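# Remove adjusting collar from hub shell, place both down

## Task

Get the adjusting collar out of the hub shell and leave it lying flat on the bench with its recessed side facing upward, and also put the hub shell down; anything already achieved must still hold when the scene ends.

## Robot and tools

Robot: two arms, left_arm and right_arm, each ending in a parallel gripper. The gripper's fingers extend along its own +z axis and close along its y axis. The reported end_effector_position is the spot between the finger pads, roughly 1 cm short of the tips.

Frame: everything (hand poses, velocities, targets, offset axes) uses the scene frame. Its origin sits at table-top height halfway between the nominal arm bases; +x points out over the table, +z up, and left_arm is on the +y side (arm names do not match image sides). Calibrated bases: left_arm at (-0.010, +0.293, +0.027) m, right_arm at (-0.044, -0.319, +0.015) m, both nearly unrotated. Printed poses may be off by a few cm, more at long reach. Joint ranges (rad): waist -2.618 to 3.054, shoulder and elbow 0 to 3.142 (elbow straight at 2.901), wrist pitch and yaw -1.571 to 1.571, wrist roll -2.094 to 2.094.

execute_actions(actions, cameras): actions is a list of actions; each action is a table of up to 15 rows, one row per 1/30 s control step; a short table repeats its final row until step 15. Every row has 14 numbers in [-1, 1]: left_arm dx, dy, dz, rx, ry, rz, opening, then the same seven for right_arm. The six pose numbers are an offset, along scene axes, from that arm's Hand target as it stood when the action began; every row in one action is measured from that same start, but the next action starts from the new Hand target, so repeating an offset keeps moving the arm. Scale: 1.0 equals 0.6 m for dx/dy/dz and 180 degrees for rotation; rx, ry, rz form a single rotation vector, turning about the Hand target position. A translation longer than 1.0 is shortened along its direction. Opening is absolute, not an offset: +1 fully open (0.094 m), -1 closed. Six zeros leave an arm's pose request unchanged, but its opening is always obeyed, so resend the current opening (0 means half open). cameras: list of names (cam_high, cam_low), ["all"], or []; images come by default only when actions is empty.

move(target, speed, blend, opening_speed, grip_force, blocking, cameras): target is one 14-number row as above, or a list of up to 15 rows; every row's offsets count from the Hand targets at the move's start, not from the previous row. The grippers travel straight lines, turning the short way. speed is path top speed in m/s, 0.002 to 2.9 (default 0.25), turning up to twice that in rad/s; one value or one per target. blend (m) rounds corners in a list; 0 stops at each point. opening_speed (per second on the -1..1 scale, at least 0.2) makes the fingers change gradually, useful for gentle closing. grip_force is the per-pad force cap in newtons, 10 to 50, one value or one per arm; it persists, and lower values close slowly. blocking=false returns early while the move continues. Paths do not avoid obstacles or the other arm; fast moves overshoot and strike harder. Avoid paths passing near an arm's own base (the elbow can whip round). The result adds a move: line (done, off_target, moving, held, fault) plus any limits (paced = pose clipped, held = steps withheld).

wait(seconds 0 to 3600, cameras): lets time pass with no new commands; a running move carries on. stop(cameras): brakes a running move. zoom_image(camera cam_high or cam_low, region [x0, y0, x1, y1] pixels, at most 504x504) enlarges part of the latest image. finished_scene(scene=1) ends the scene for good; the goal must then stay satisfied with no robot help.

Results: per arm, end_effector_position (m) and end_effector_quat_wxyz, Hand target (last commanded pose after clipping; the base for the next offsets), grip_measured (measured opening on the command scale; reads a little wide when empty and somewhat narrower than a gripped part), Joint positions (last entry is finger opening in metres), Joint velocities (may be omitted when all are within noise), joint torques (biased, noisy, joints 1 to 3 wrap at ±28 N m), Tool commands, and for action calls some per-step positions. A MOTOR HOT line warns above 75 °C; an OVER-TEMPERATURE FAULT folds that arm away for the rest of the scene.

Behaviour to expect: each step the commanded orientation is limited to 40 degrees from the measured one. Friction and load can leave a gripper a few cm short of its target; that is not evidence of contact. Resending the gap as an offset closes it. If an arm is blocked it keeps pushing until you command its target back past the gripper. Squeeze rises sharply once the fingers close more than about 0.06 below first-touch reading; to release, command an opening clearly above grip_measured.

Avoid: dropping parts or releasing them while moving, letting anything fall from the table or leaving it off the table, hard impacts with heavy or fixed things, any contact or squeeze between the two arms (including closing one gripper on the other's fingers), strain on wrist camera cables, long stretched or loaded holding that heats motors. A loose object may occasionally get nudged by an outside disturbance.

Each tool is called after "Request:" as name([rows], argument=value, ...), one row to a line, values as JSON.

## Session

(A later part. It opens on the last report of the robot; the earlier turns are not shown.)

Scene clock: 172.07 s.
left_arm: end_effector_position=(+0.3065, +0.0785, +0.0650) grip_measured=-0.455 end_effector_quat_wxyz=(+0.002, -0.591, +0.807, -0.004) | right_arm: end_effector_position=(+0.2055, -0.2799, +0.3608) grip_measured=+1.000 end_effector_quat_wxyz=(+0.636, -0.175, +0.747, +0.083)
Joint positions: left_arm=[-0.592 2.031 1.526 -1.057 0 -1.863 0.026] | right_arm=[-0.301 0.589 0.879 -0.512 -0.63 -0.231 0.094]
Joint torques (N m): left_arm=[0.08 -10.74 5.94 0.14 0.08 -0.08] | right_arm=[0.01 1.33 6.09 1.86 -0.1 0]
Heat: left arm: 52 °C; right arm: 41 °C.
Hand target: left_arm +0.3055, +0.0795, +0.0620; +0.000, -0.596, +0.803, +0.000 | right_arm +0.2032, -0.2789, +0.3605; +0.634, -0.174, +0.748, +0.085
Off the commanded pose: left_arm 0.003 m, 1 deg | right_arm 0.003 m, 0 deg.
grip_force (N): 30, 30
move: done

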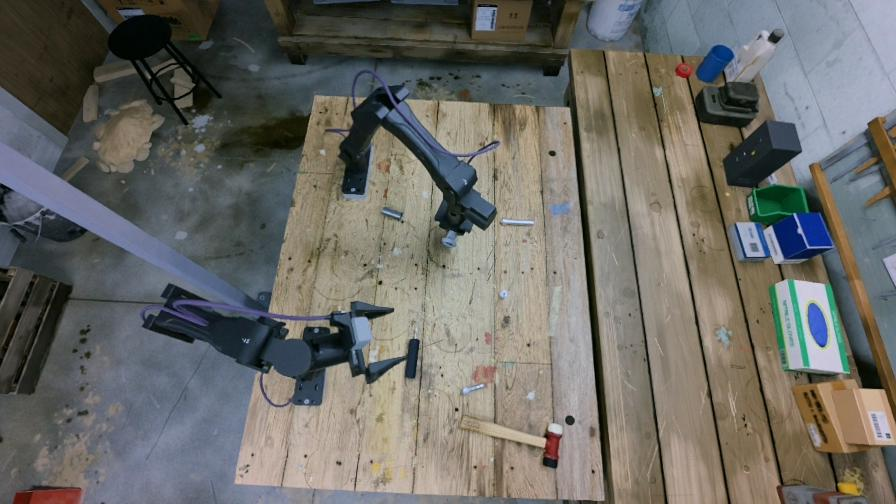

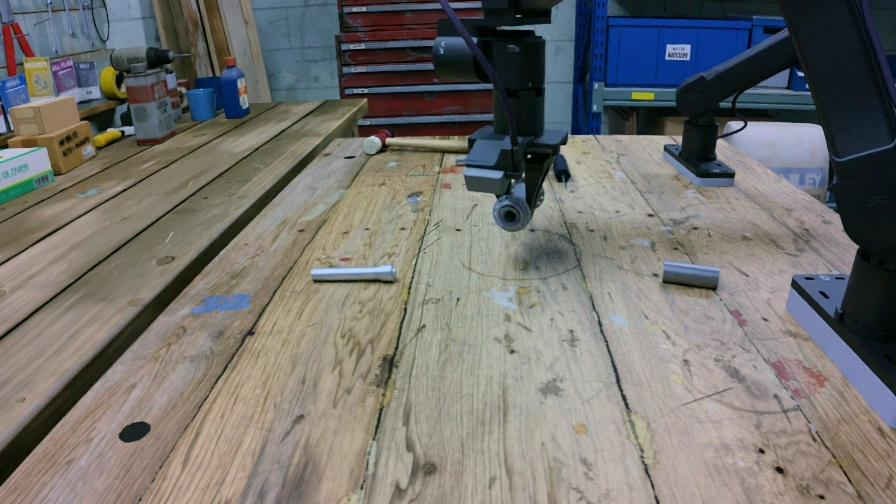

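Request:
move([
  [0,0,-0.053,0,0,0,-1,0,0,0,0,0,0,1],
  [0,0,-0.012,-0.345,0.105,0,-1,0,0,0,0,0,0,1],
], speed=0.15, cameras=["all"])

Request:
zoom_image(camera="cam_low", region=[440, 160, 580, 290])

Request:
zoom_image(camera="cam_high", region=[420, 190, 500, 270])

Scene clock: 184.33 s.
left_arm: end_effector_position=(+0.3070, +0.0814, +0.0603) grip_measured=-0.455 end_effector_quat_wxyz=(-0.415, -0.502, +0.687, -0.322) | right_arm: end_effector_position=(+0.2055, -0.2799, +0.3608) grip_measured=+1.000 end_effector_quat_wxyz=(+0.636, -0.175, +0.747, +0.083)
Joint positions: left_arm=[-0.152 2.213 1.348 -0.942 1.093 -1.278 0.026] | right_arm=[-0.301 0.589 0.879 -0.512 -0.63 -0.231 0.094]
Joint torques (N m): left_arm=[-0.17 -8.49 5.97 -0.44 0.66 0.11] | right_arm=[-0.01 1.35 6.09 1.86 -0.1 0]
Heat: left arm: 51 °C; right arm: 41 °C.
Hand target: left_arm +0.3054, +0.0795, +0.0547; -0.431, -0.503, +0.678, -0.319 | right_arm +0.2032, -0.2789, +0.3605; +0.634, -0.174, +0.748, +0.085
Off the commanded pose: left_arm 0.006 m, 2 deg | right_arm 0.003 m, 0 deg.
grip_force (N): 30, 30
move: done

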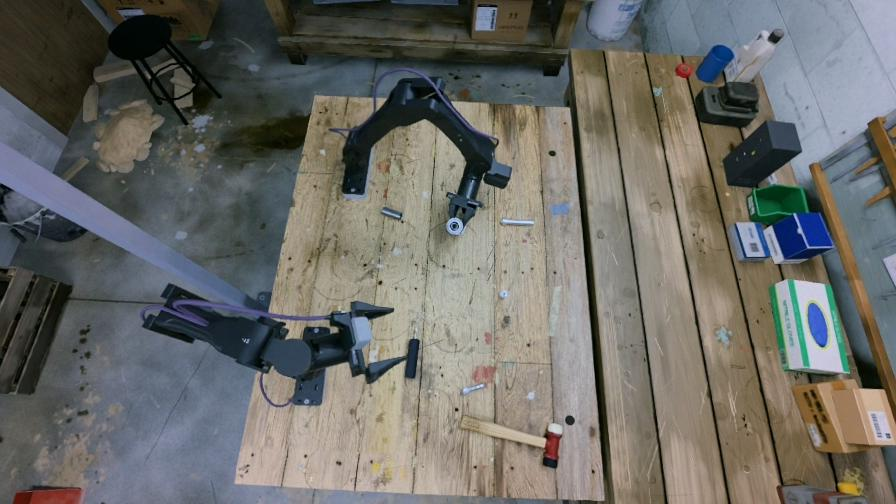

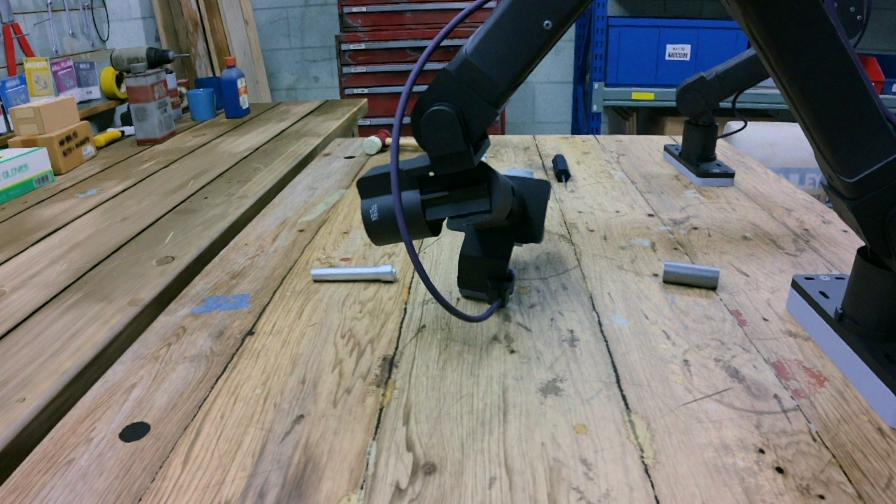

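Scaled by 3.600 from the camera's image (finer frame: 1280x720).

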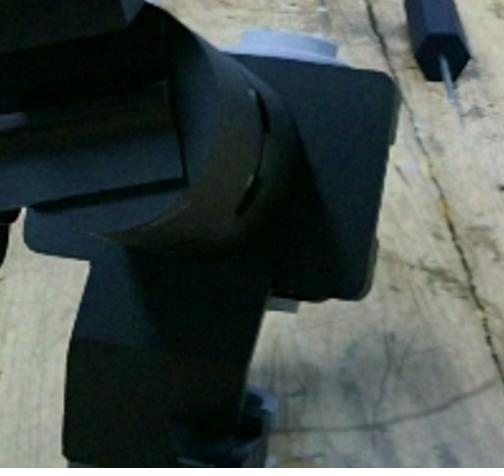

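Scaled by 6.300 from the camera's image (finer frame: 1280x720).

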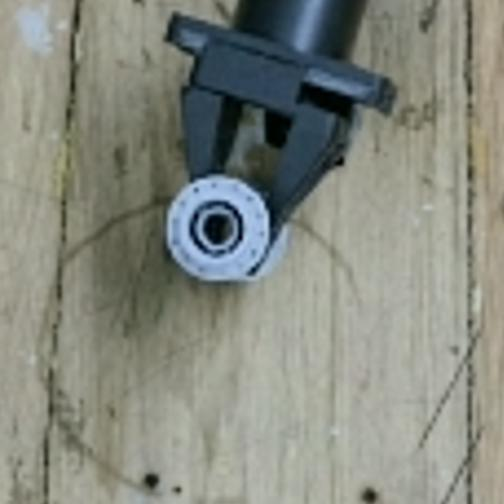

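Request:
move([
  [-0.01,-0.03,0.067,0,0,0,-1,0,0,0,0,0,0,1],
  [0.0,0.08,0.28,0,0,0,-1,0,0,0,0,0,0,1],
], speed=0.15, blend=[0.01,0], cameras=["all"])

Request:
zoom_image(camera="cam_low", region=[440, 120, 580, 290])

Request:
zoom_image(camera="cam_high", region=[420, 180, 500, 270])

Scene clock: 190.10 s.
left_arm: end_effector_position=(+0.3052, +0.1276, +0.2084) grip_measured=-0.455 end_effector_quat_wxyz=(-0.401, -0.528, +0.672, -0.330) | right_arm: end_effector_position=(+0.2055, -0.2799, +0.3608) grip_measured=+1.000 end_effector_quat_wxyz=(+0.636, -0.175, +0.747, +0.083)
Joint positions: left_arm=[-0.023 1.973 1.611 -1.553 1.06 -1.158 0.026] | right_arm=[-0.301 0.589 0.879 -0.512 -0.63 -0.231 0.094]
Joint torques (N m): left_arm=[0.31 -12.12 7.41 -0.67 0.65 0.01] | right_arm=[-0.01 1.35 6.11 1.86 -0.09 -0.01]
Heat: left arm: 51 °C; right arm: 41 °C.
Hand target: left_arm +0.3055, +0.1275, +0.2227; -0.431, -0.503, +0.678, -0.319 | right_arm +0.2032, -0.2789, +0.3605; +0.634, -0.174, +0.748, +0.085
Off the commanded pose: left_arm 0.014 m, 5 deg | right_arm 0.003 m, 0 deg.
joint sent to its limit (left arm) — joint 4 (wrist pitch), lower limit. The joint targets are off in orientation, not in position.
grip_force (N): 30, 30
move: off_target (left_arm)

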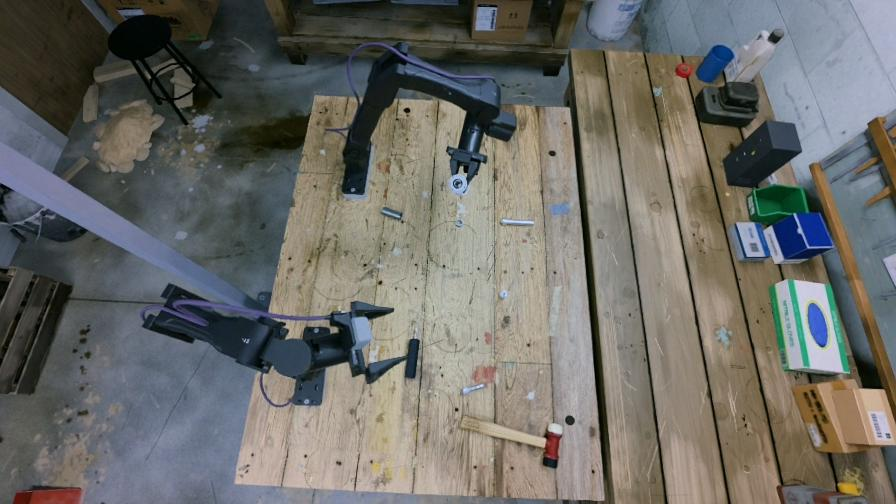

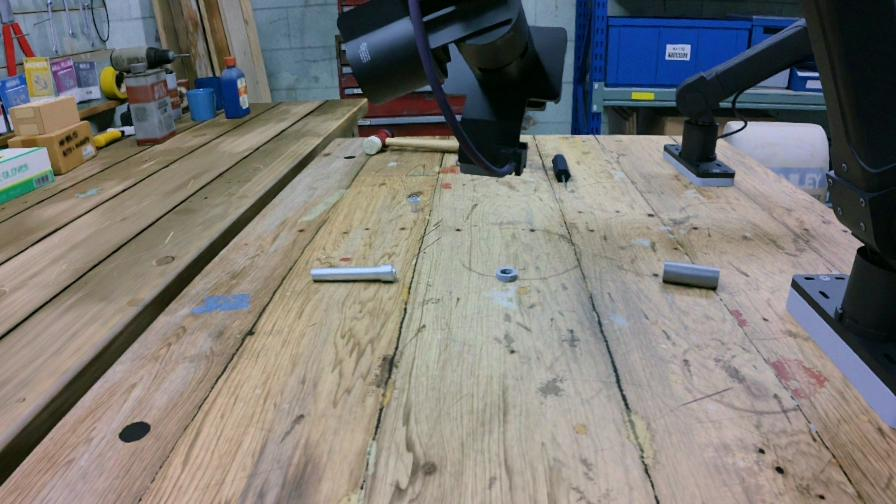

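Scaled by 2.965 from the camera's image (finer frame: 1280x720).

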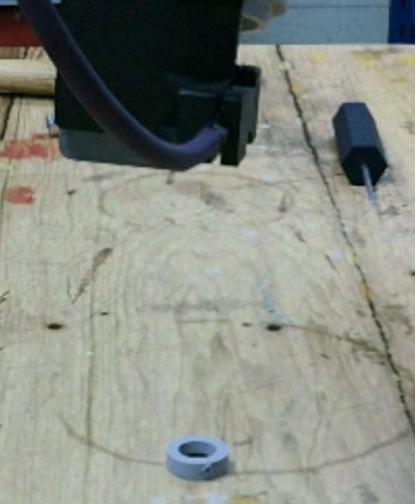

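Scaled by 5.600 from the camera's image (finer frame: 1280x720).

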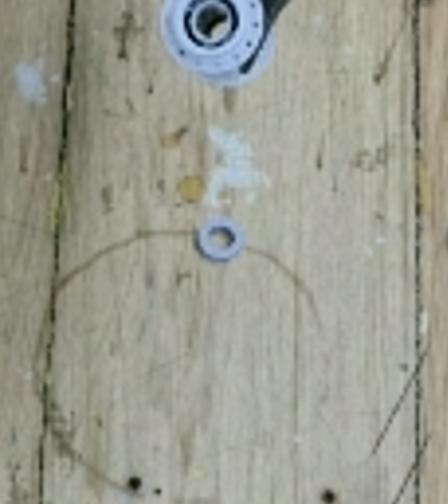

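Excellent — collar's out, flat. Check its face.

Request:
zoom_image(camera="cam_low", region=[492, 260, 522, 288])

Request:
zoom_image(camera="cam_high", region=[450, 214, 468, 232])

Scaled by 16.800 from the camera's image (finer frame: 1280x720).

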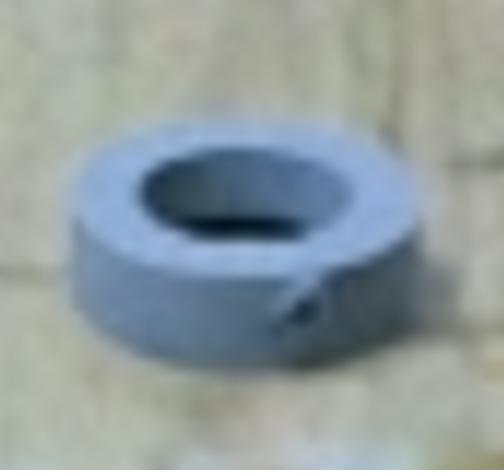

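Scaled by 28.000 from the camera's image (finer frame: 1280x720).

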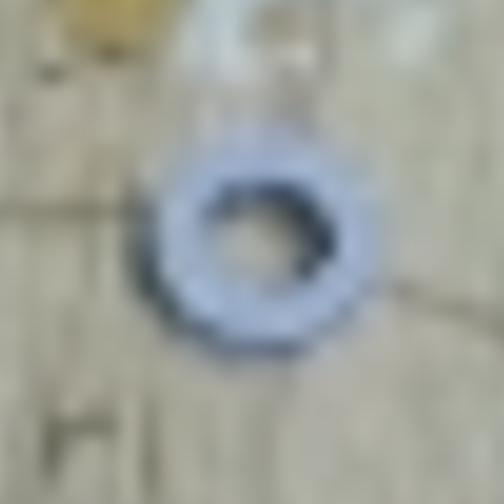

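Request:
move([
  [0.007,-0.43,-0.19,-0.116,-0.504,-0.812,-1,0,0,0,0,0,0,1],
  [0.007,-0.43,-0.315,-0.116,-0.504,-0.812,-1,0,0,0,0,0,0,1],
], speed=0.35, blend=[0.01,0], cameras=["all"])

Request:
zoom_image(camera="cam_low", region=[430, 110, 580, 230])

Scene clock: 230.33 s.
left_arm: end_effector_position=(+0.3044, -0.1247, +0.0288) grip_measured=-0.455 end_effector_quat_wxyz=(+0.010, +0.756, +0.654, -0.003) | right_arm: end_effector_position=(+0.2055, -0.2799, +0.3608) grip_measured=+1.000 end_effector_quat_wxyz=(+0.636, -0.175, +0.747, +0.083)
Joint positions: left_arm=[-0.919 2.85 2.842 -1.543 0.005 0.789 0.026] | right_arm=[-0.301 0.589 0.879 -0.512 -0.63 -0.231 0.094]
Joint torques (N m): left_arm=[-0.12 -15.98 8.49 0.27 -0.05 0.13] | right_arm=[-0.02 1.36 6.12 1.85 -0.1 -0.01]
Heat: left arm: 52 °C; right arm: 41 °C.
Hand target: left_arm +0.3096, -0.1304, +0.0337; -0.001, +0.760, +0.650, +0.000 | right_arm +0.2032, -0.2789, +0.3605; +0.634, -0.174, +0.748, +0.085
Off the commanded pose: left_arm 0.009 m, 1 deg | right_arm 0.003 m, 0 deg.
elbow stopped short (left arm): the move would have taken joint 3 (elbow) straighter than the controller allows.
grip_force (N): 30, 30
move: done

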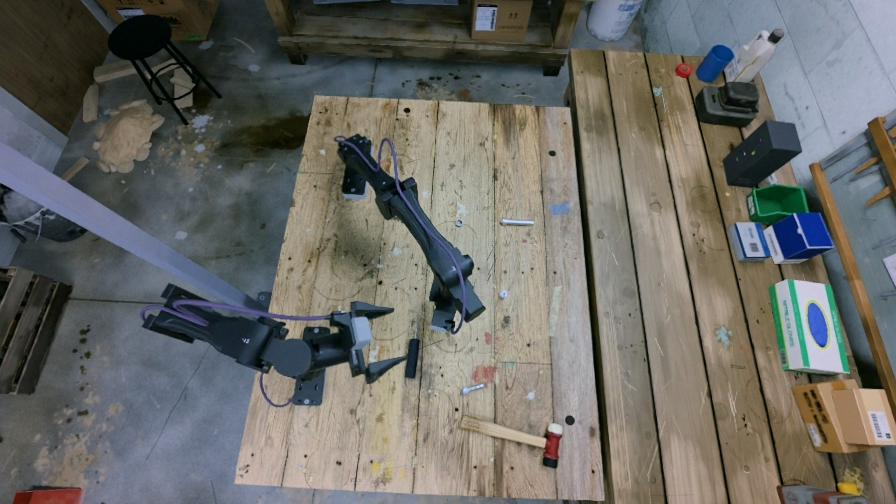

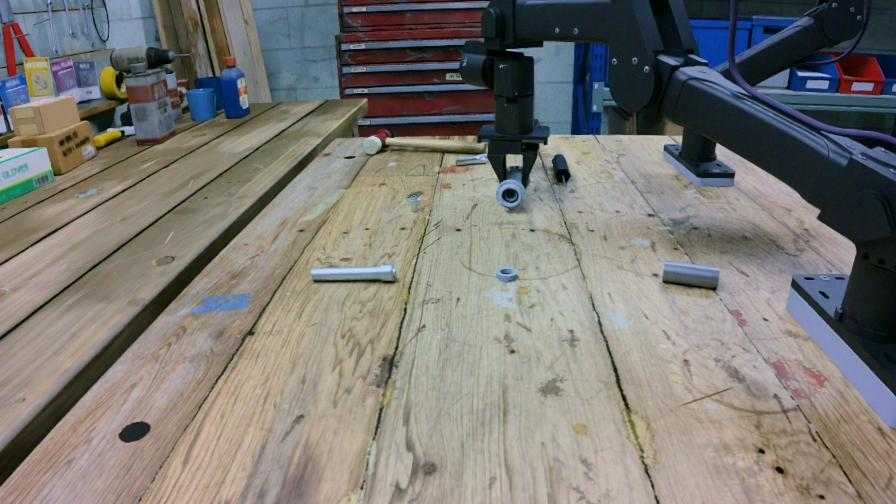

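Scaled by 3.360 from the camera's image (finer frame: 1280x720).

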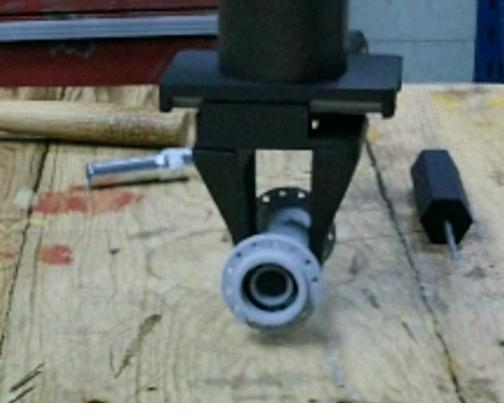

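Request:
move([
  [0,0,-0.018,0,0,0,-1,0,0,0,0,0,0,1],
  [0,0,-0.018,0,0,0,0.3,0,0,0,0,0,0,1],
  [0,0,0.2,0,0,0,0.3,0,0,0,0,0,0,1],
], speed=[0.06,0.1,0.25], opening_speed=1, cameras=["all"])

Request:
zoom_image(camera="cam_low", region=[430, 110, 580, 290])

Scene clock: 238.40 s.
left_arm: end_effector_position=(+0.3104, -0.1324, +0.1517) grip_measured=+0.297 end_effector_quat_wxyz=(+0.123, +0.751, +0.649, -0.010) | right_arm: end_effector_position=(+0.2055, -0.2799, +0.3608) grip_measured=+1.000 end_effector_quat_wxyz=(+0.636, -0.175, +0.747, +0.083)
Joint positions: left_arm=[-0.919 2.612 2.849 -1.562 0.004 0.789 0.061] | right_arm=[-0.301 0.589 0.879 -0.512 -0.63 -0.231 0.094]
Joint torques (N m): left_arm=[-0.01 -15.24 6.52 0.43 -0.02 0.12] | right_arm=[0.01 1.35 6.11 1.86 -0.1 0]
Heat: left arm: 52 °C; right arm: 41 °C.
Hand target: left_arm +0.3096, -0.1304, +0.1538; -0.001, +0.760, +0.650, +0.000 | right_arm +0.2032, -0.2789, +0.3605; +0.634, -0.174, +0.748, +0.085
Off the commanded pose: left_arm 0.003 m, 14 deg | right_arm 0.003 m, 0 deg.
elbow stopped short (left arm): the move would have taken joint 3 (elbow) straighter than the controller allows.
joint sent to its limit (left arm) — joint 4 (wrist pitch), lower limit. The joint targets are off in orientation, not in position.
grip_force (N): 30, 30
move: off_target (left_arm)

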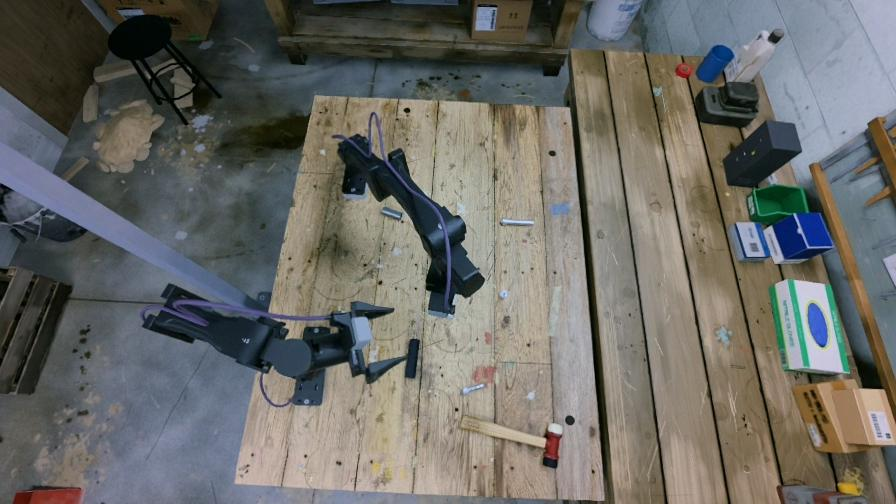

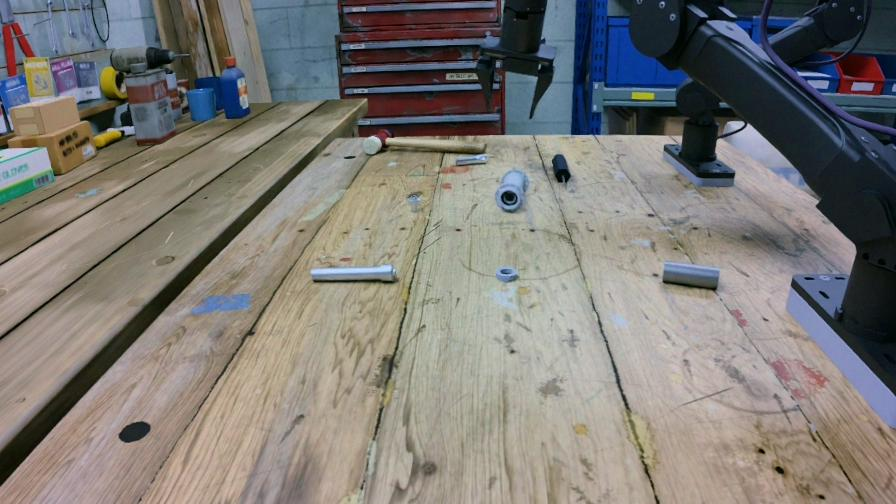

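Scaled by 2.800 from the camera's image (finer frame: 1280x720).

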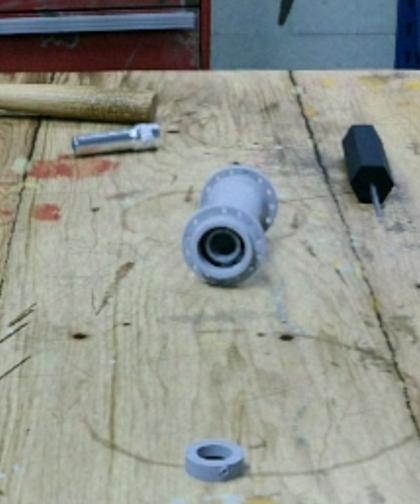

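Request:
move([
  [0.012,0.392,0.05,0.091,0.395,0.869,0.4,0,0,0,0,0,0,1],
  [0.012,0.392,-0.09,0.091,0.395,0.869,0.4,0,0,0,0,0,0,1],
], speed=0.4, blend=[0.03,0], cameras=["all"])

Request:
zoom_image(camera="cam_low", region=[430, 150, 600, 300])

Request:
zoom_image(camera="cam_high", region=[420, 180, 500, 270])

Scene clock: 253.50 s.
left_arm: end_effector_position=(+0.3198, +0.1062, +0.1033) grip_measured=+0.397 end_effector_quat_wxyz=(-0.328, -0.534, +0.738, -0.252) | right_arm: end_effector_position=(+0.2055, -0.2799, +0.3608) grip_measured=+1.000 end_effector_quat_wxyz=(+0.636, -0.175, +0.747, +0.083)
Joint positions: left_arm=[-0.149 2.071 1.485 -1.136 0.843 -1.341 0.066] | right_arm=[-0.301 0.589 0.879 -0.512 -0.63 -0.231 0.094]
Joint torques (N m): left_arm=[0.02 -10.41 4.57 -0.11 0.56 -0.05] | right_arm=[0.01 1.35 6.09 1.86 -0.09 0]
Heat: left arm: 50 °C; right arm: 41 °C.
Hand target: left_arm +0.3168, +0.1047, +0.0998; -0.339, -0.539, +0.729, -0.251 | right_arm +0.2032, -0.2789, +0.3605; +0.634, -0.174, +0.748, +0.085
Off the commanded pose: left_arm 0.005 m, 2 deg | right_arm 0.003 m, 0 deg.
grip_force (N): 30, 30
move: done

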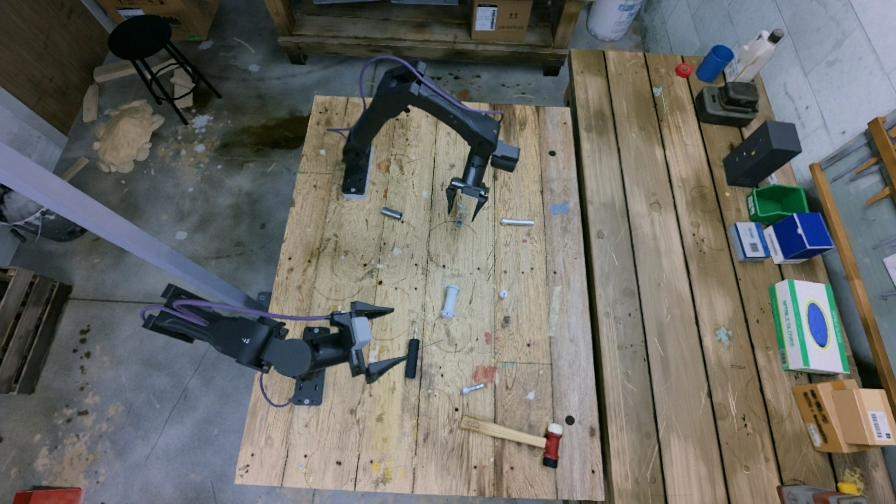

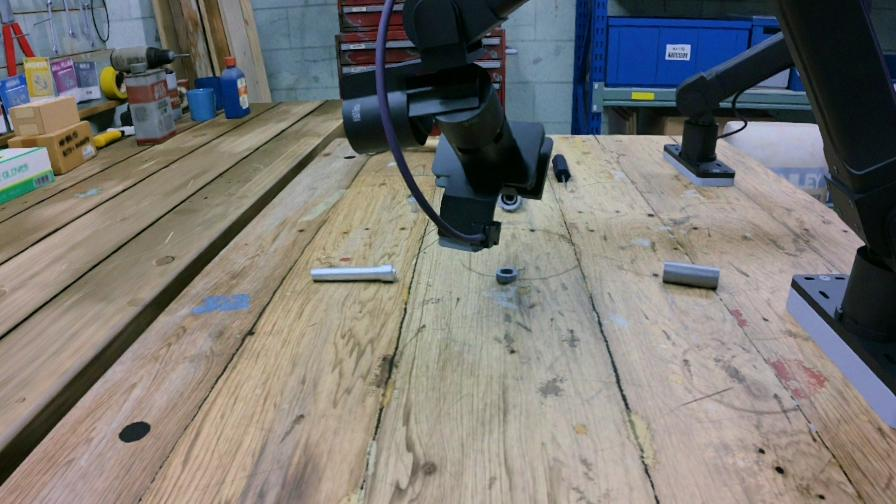

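Scaled by 2.965 from the camera's image (finer frame: 1280x720).

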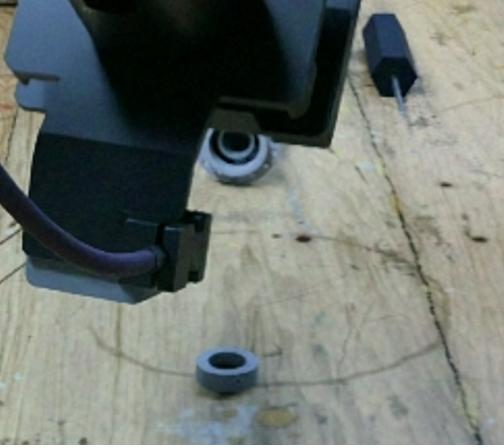

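Scaled by 5.600 from the camera's image (finer frame: 1280x720).

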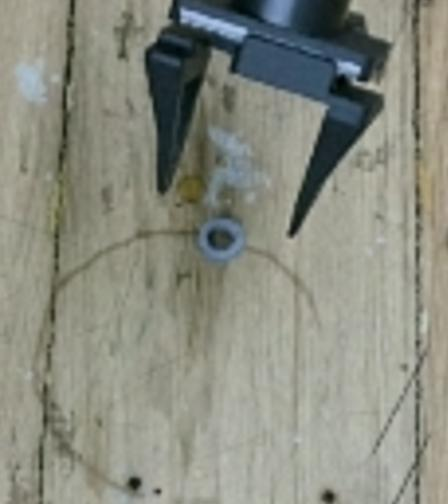

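Request:
move(target=[-0.006,0.015,-0.113,0,0,0,0.4,0,0,0,0,0,0,1], speed=0.2, cameras=["all"])

Request:
zoom_image(camera="cam_low", region=[430, 200, 580, 320])

Request:
zoom_image(camera="cam_high", region=[435, 195, 485, 245])

Scene clock: 260.13 s.
left_arm: end_effector_position=(+0.3125, +0.1141, +0.0374) grip_measured=+0.397 end_effector_quat_wxyz=(-0.337, -0.541, +0.731, -0.246) | right_arm: end_effector_position=(+0.2055, -0.2799, +0.3608) grip_measured=+1.000 end_effector_quat_wxyz=(+0.636, -0.175, +0.747, +0.083)
Joint positions: left_arm=[-0.129 2.173 1.349 -0.937 0.844 -1.325 0.066] | right_arm=[-0.301 0.589 0.879 -0.512 -0.63 -0.231 0.094]
Joint torques (N m): left_arm=[0.2 -10.02 4.81 -0.07 0.51 0.11] | right_arm=[-0.02 1.35 6.11 1.86 -0.1 -0.01]
Heat: left arm: 49 °C; right arm: 41 °C.
Hand target: left_arm +0.3132, +0.1137, +0.0319; -0.339, -0.539, +0.729, -0.251 | right_arm +0.2032, -0.2789, +0.3605; +0.634, -0.174, +0.748, +0.085
Off the commanded pose: left_arm 0.006 m, 1 deg | right_arm 0.003 m, 0 deg.
grip_force (N): 30, 30
move: done

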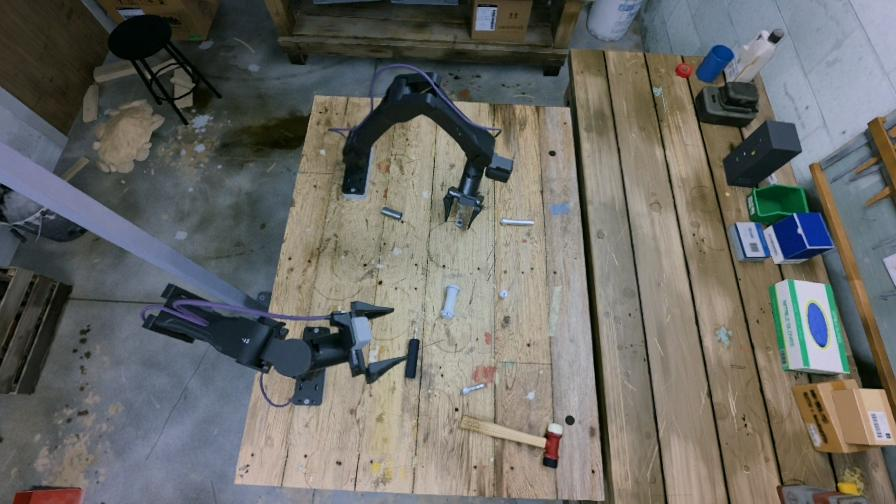

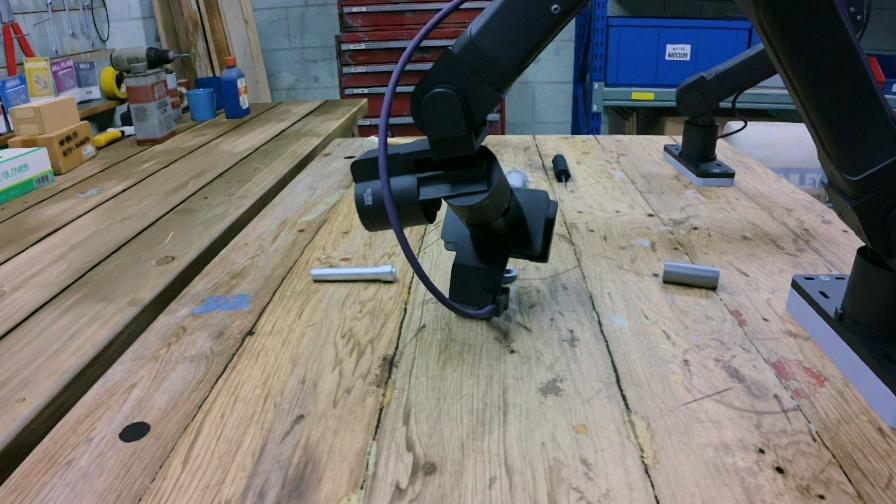

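Scaled by 3.360 from the camera's image (finer frame: 1280x720).

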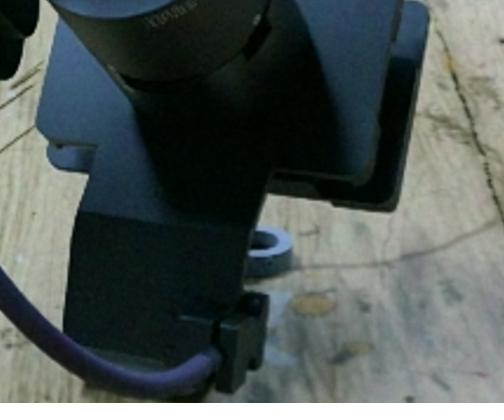

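Scaled by 10.080 from the camera's image (finer frame: 1280x720).

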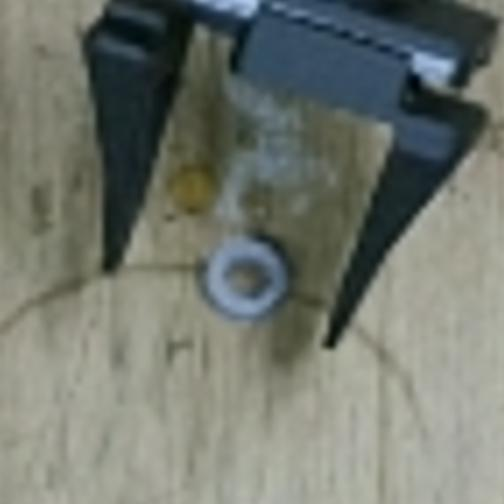

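Request:
move([
  [0.012,0.025,0,0,0,0,0.2,0,0,0,0,0,0,1],
  [0.012,0.025,-0.042,0,0,0,0.2,0,0,0,0,0,0,1],
], speed=0.1, cameras=["all"])

Request:
zoom_image(camera="cam_low", region=[430, 200, 580, 320])

Request:
zoom_image(camera="cam_high", region=[435, 195, 485, 245])

Scene clock: 268.23 s.
left_arm: end_effector_position=(+0.3219, +0.1288, +0.0381) grip_measured=+0.203 end_effector_quat_wxyz=(-0.334, -0.540, +0.727, -0.261) | right_arm: end_effector_position=(+0.2055, -0.2799, +0.3608) grip_measured=+1.000 end_effector_quat_wxyz=(+0.636, -0.175, +0.747, +0.083)
Joint positions: left_arm=[-0.079 2.192 1.375 -0.966 0.856 -1.267 0.057] | right_arm=[-0.301 0.589 0.879 -0.512 -0.63 -0.231 0.094]
Joint torques (N m): left_arm=[-0.23 -5.11 4.03 0.3 0.33 0.17] | right_arm=[-0.02 1.35 6.11 1.85 -0.1 0]
Heat: left arm: 49 °C; right arm: 41 °C.
Hand target: left_arm +0.3204, +0.1288, +0.0066; -0.339, -0.539, +0.729, -0.251 | right_arm +0.2032, -0.2789, +0.3605; +0.634, -0.174, +0.748, +0.085
Off the commanded pose: left_arm 0.031 m, 1 deg | right_arm 0.003 m, 0 deg.
grip_force (N): 30, 30
move: off_target (left_arm)

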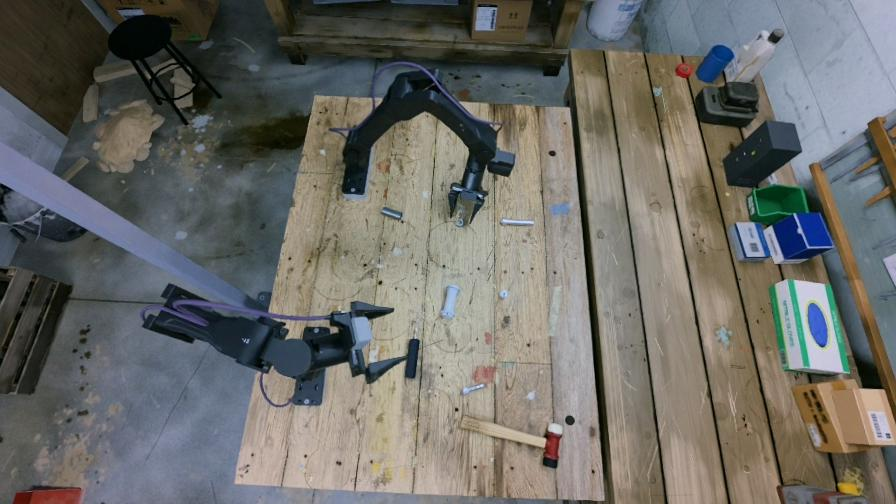

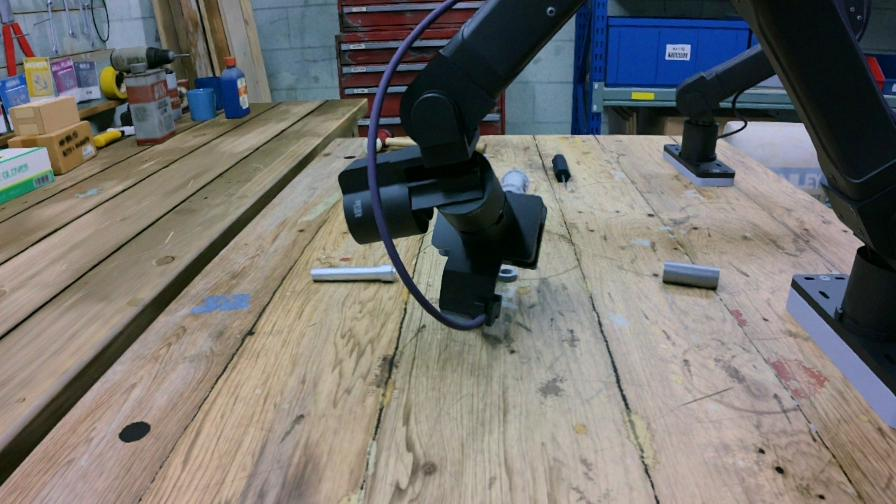

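Scaled by 3.360 from the camera's image (finer frame: 1280x720).

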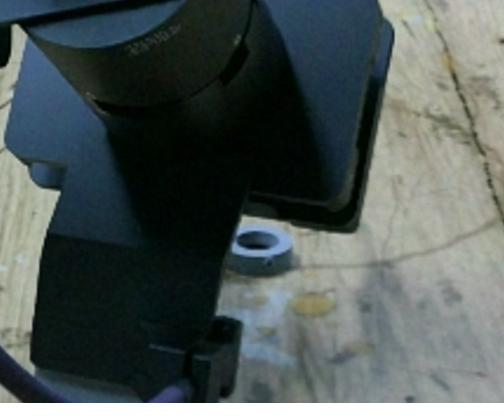

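Scaled by 10.080 from the camera's image (finer frame: 1280x720).

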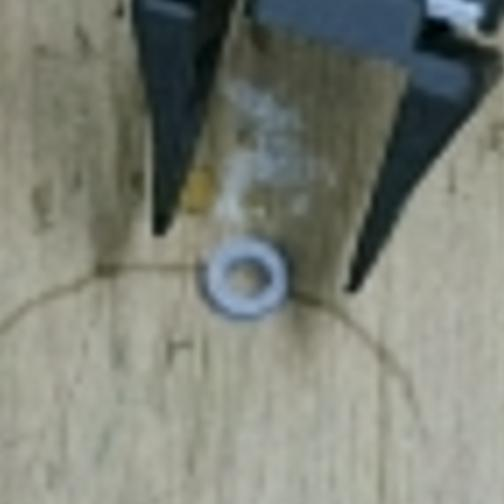

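Request:
move([
  [0,0,0.075,0,0,0,0.1,0,0,0,0,0,0,1],
  [-0.003,0,0.075,0.117,-0.0355,0,0.1,0,0,0,0,0,0,1],
  [-0.003,0,0.01,0.117,-0.0355,0,0.1,0,0,0,0,0,0,1],
], speed=[0.15,0.2,0.08], cameras=["all"])

Request:
zoom_image(camera="cam_low", region=[430, 200, 580, 320])

Request:
zoom_image(camera="cam_high", region=[435, 195, 485, 245])

Scene clock: 287.23 s.
left_arm: end_effector_position=(+0.3240, +0.1272, +0.0232) grip_measured=+0.103 end_effector_quat_wxyz=(-0.188, -0.571, +0.784, -0.157) | right_arm: end_effector_position=(+0.2055, -0.2799, +0.3608) grip_measured=+1.000 end_effector_quat_wxyz=(+0.636, -0.175, +0.747, +0.083)
Joint positions: left_arm=[-0.226 2.069 1.31 -0.819 0.495 -1.49 0.052] | right_arm=[-0.301 0.589 0.879 -0.512 -0.63 -0.231 0.094]
Joint torques (N m): left_arm=[-0.23 -9.28 4.85 0.15 0.18 -0.06] | right_arm=[-0.01 1.35 6.09 1.86 -0.09 0]
Heat: left arm: 48 °C; right arm: 41 °C.
Hand target: left_arm +0.3187, +0.1288, +0.0127; -0.194, -0.577, +0.780, -0.144 | right_arm +0.2032, -0.2789, +0.3605; +0.634, -0.174, +0.748, +0.085
Off the commanded pose: left_arm 0.012 m, 2 deg | right_arm 0.003 m, 0 deg.
grip_force (N): 30, 30
move: off_target (left_arm)

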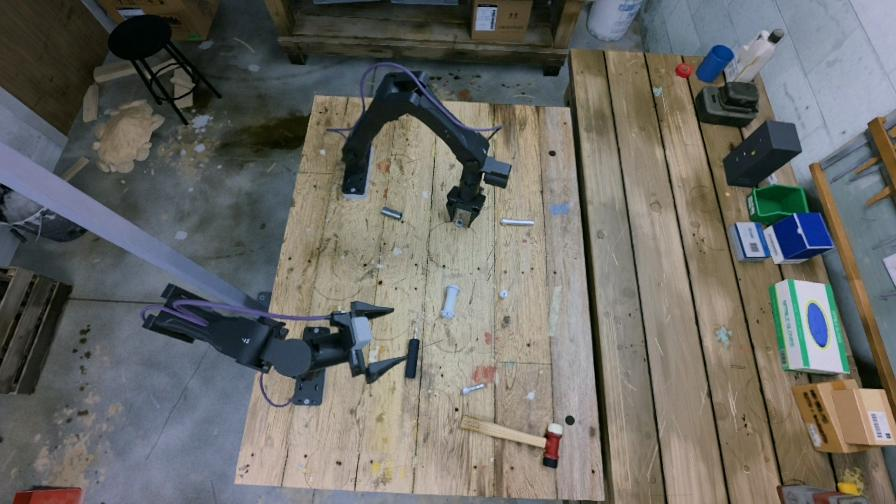

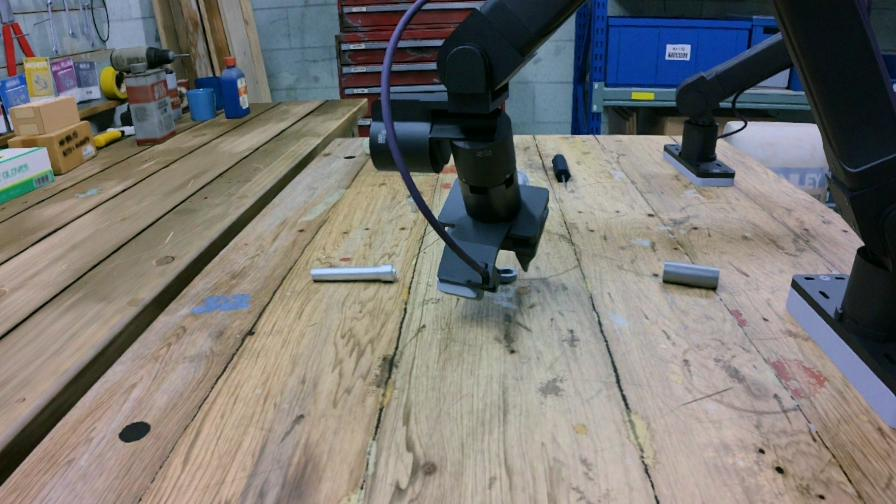

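Scaled by 3.360 from the camera's image (finer frame: 1280x720).

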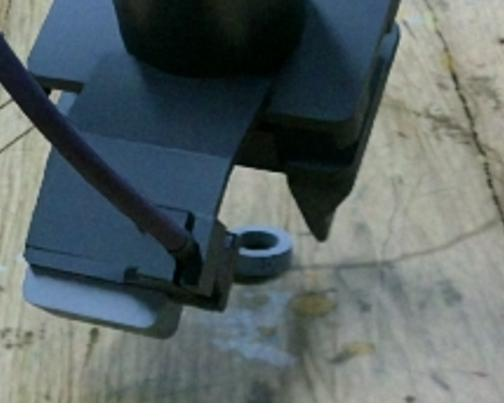

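Scaled by 10.080 from the camera's image (finer frame: 1280x720).

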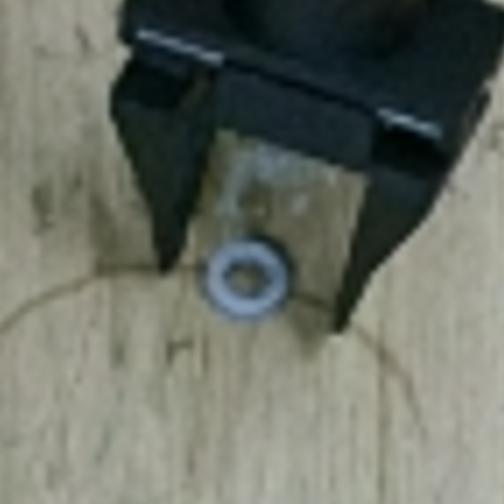

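Request:
move([
  [-0.004,0.004,-0.018,0,0,0,0.1,0,0,0,0,0,0,1],
  [-0.004,0.004,-0.018,0,0,0,-1,0,0,0,0,0,0,1],
], speed=0.06, opening_speed=0.5, grip_force=[25,30], cameras=["all"])

Request:
zoom_image(camera="cam_low", region=[430, 200, 580, 320])

Request:
zoom_image(camera="cam_high", region=[435, 195, 485, 245])

Scene clock: 294.80 s.
left_arm: end_effector_position=(+0.3214, +0.1278, +0.0131) grip_measured=-0.509 end_effector_quat_wxyz=(-0.188, -0.571, +0.784, -0.157) | right_arm: end_effector_position=(+0.2055, -0.2799, +0.3608) grip_measured=+1.000 end_effector_quat_wxyz=(+0.636, -0.175, +0.747, +0.083)
Joint positions: left_arm=[-0.226 2.081 1.282 -0.78 0.495 -1.49 0.023] | right_arm=[-0.301 0.589 0.879 -0.512 -0.63 -0.231 0.094]
Joint torques (N m): left_arm=[0.14 -8.98 4.59 0.15 0.2 -0.04] | right_arm=[-0.02 1.35 6.11 1.86 -0.1 -0.01]
Heat: left arm: 48 °C; right arm: 41 °C.
Hand target: left_arm +0.3163, +0.1312, +0.0020; -0.194, -0.577, +0.780, -0.144 | right_arm +0.2032, -0.2789, +0.3605; +0.634, -0.174, +0.748, +0.085
Off the commanded pose: left_arm 0.013 m, 2 deg | right_arm 0.003 m, 0 deg.
grip_force (N): 25, 30
move: off_target (left_arm); target 2's new opening was sent with left_arm's hand 0.012 m and 1 deg from that target

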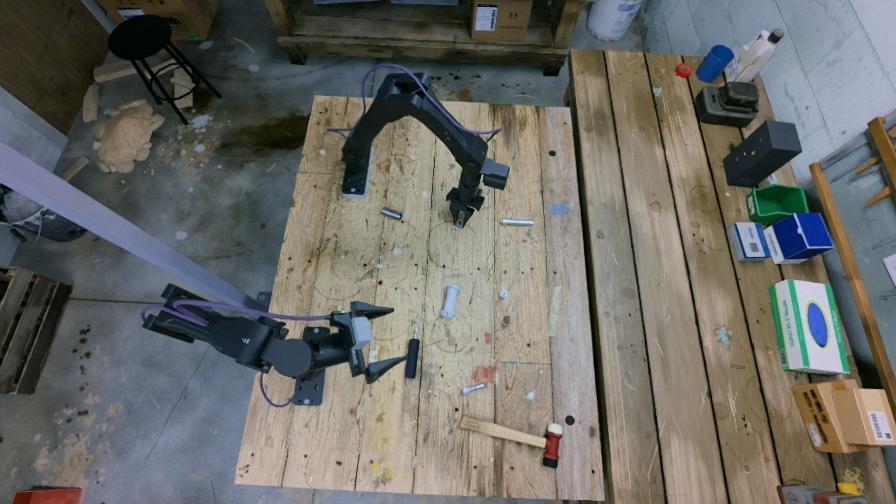

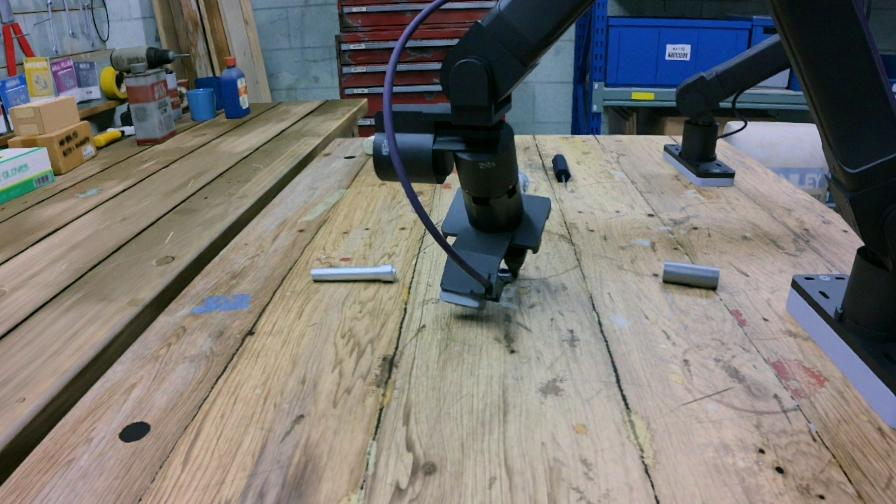

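Scaled by 3.360 from the camera's image (finer frame: 1280x720).

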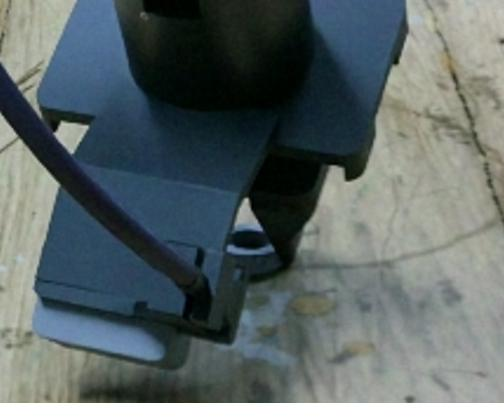

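Scaled by 10.080 from the camera's image (finer frame: 1280x720).

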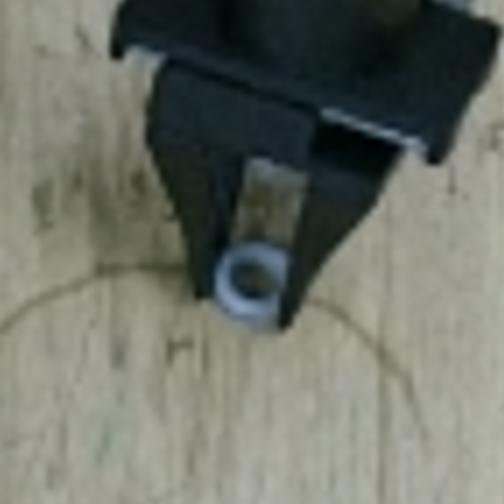

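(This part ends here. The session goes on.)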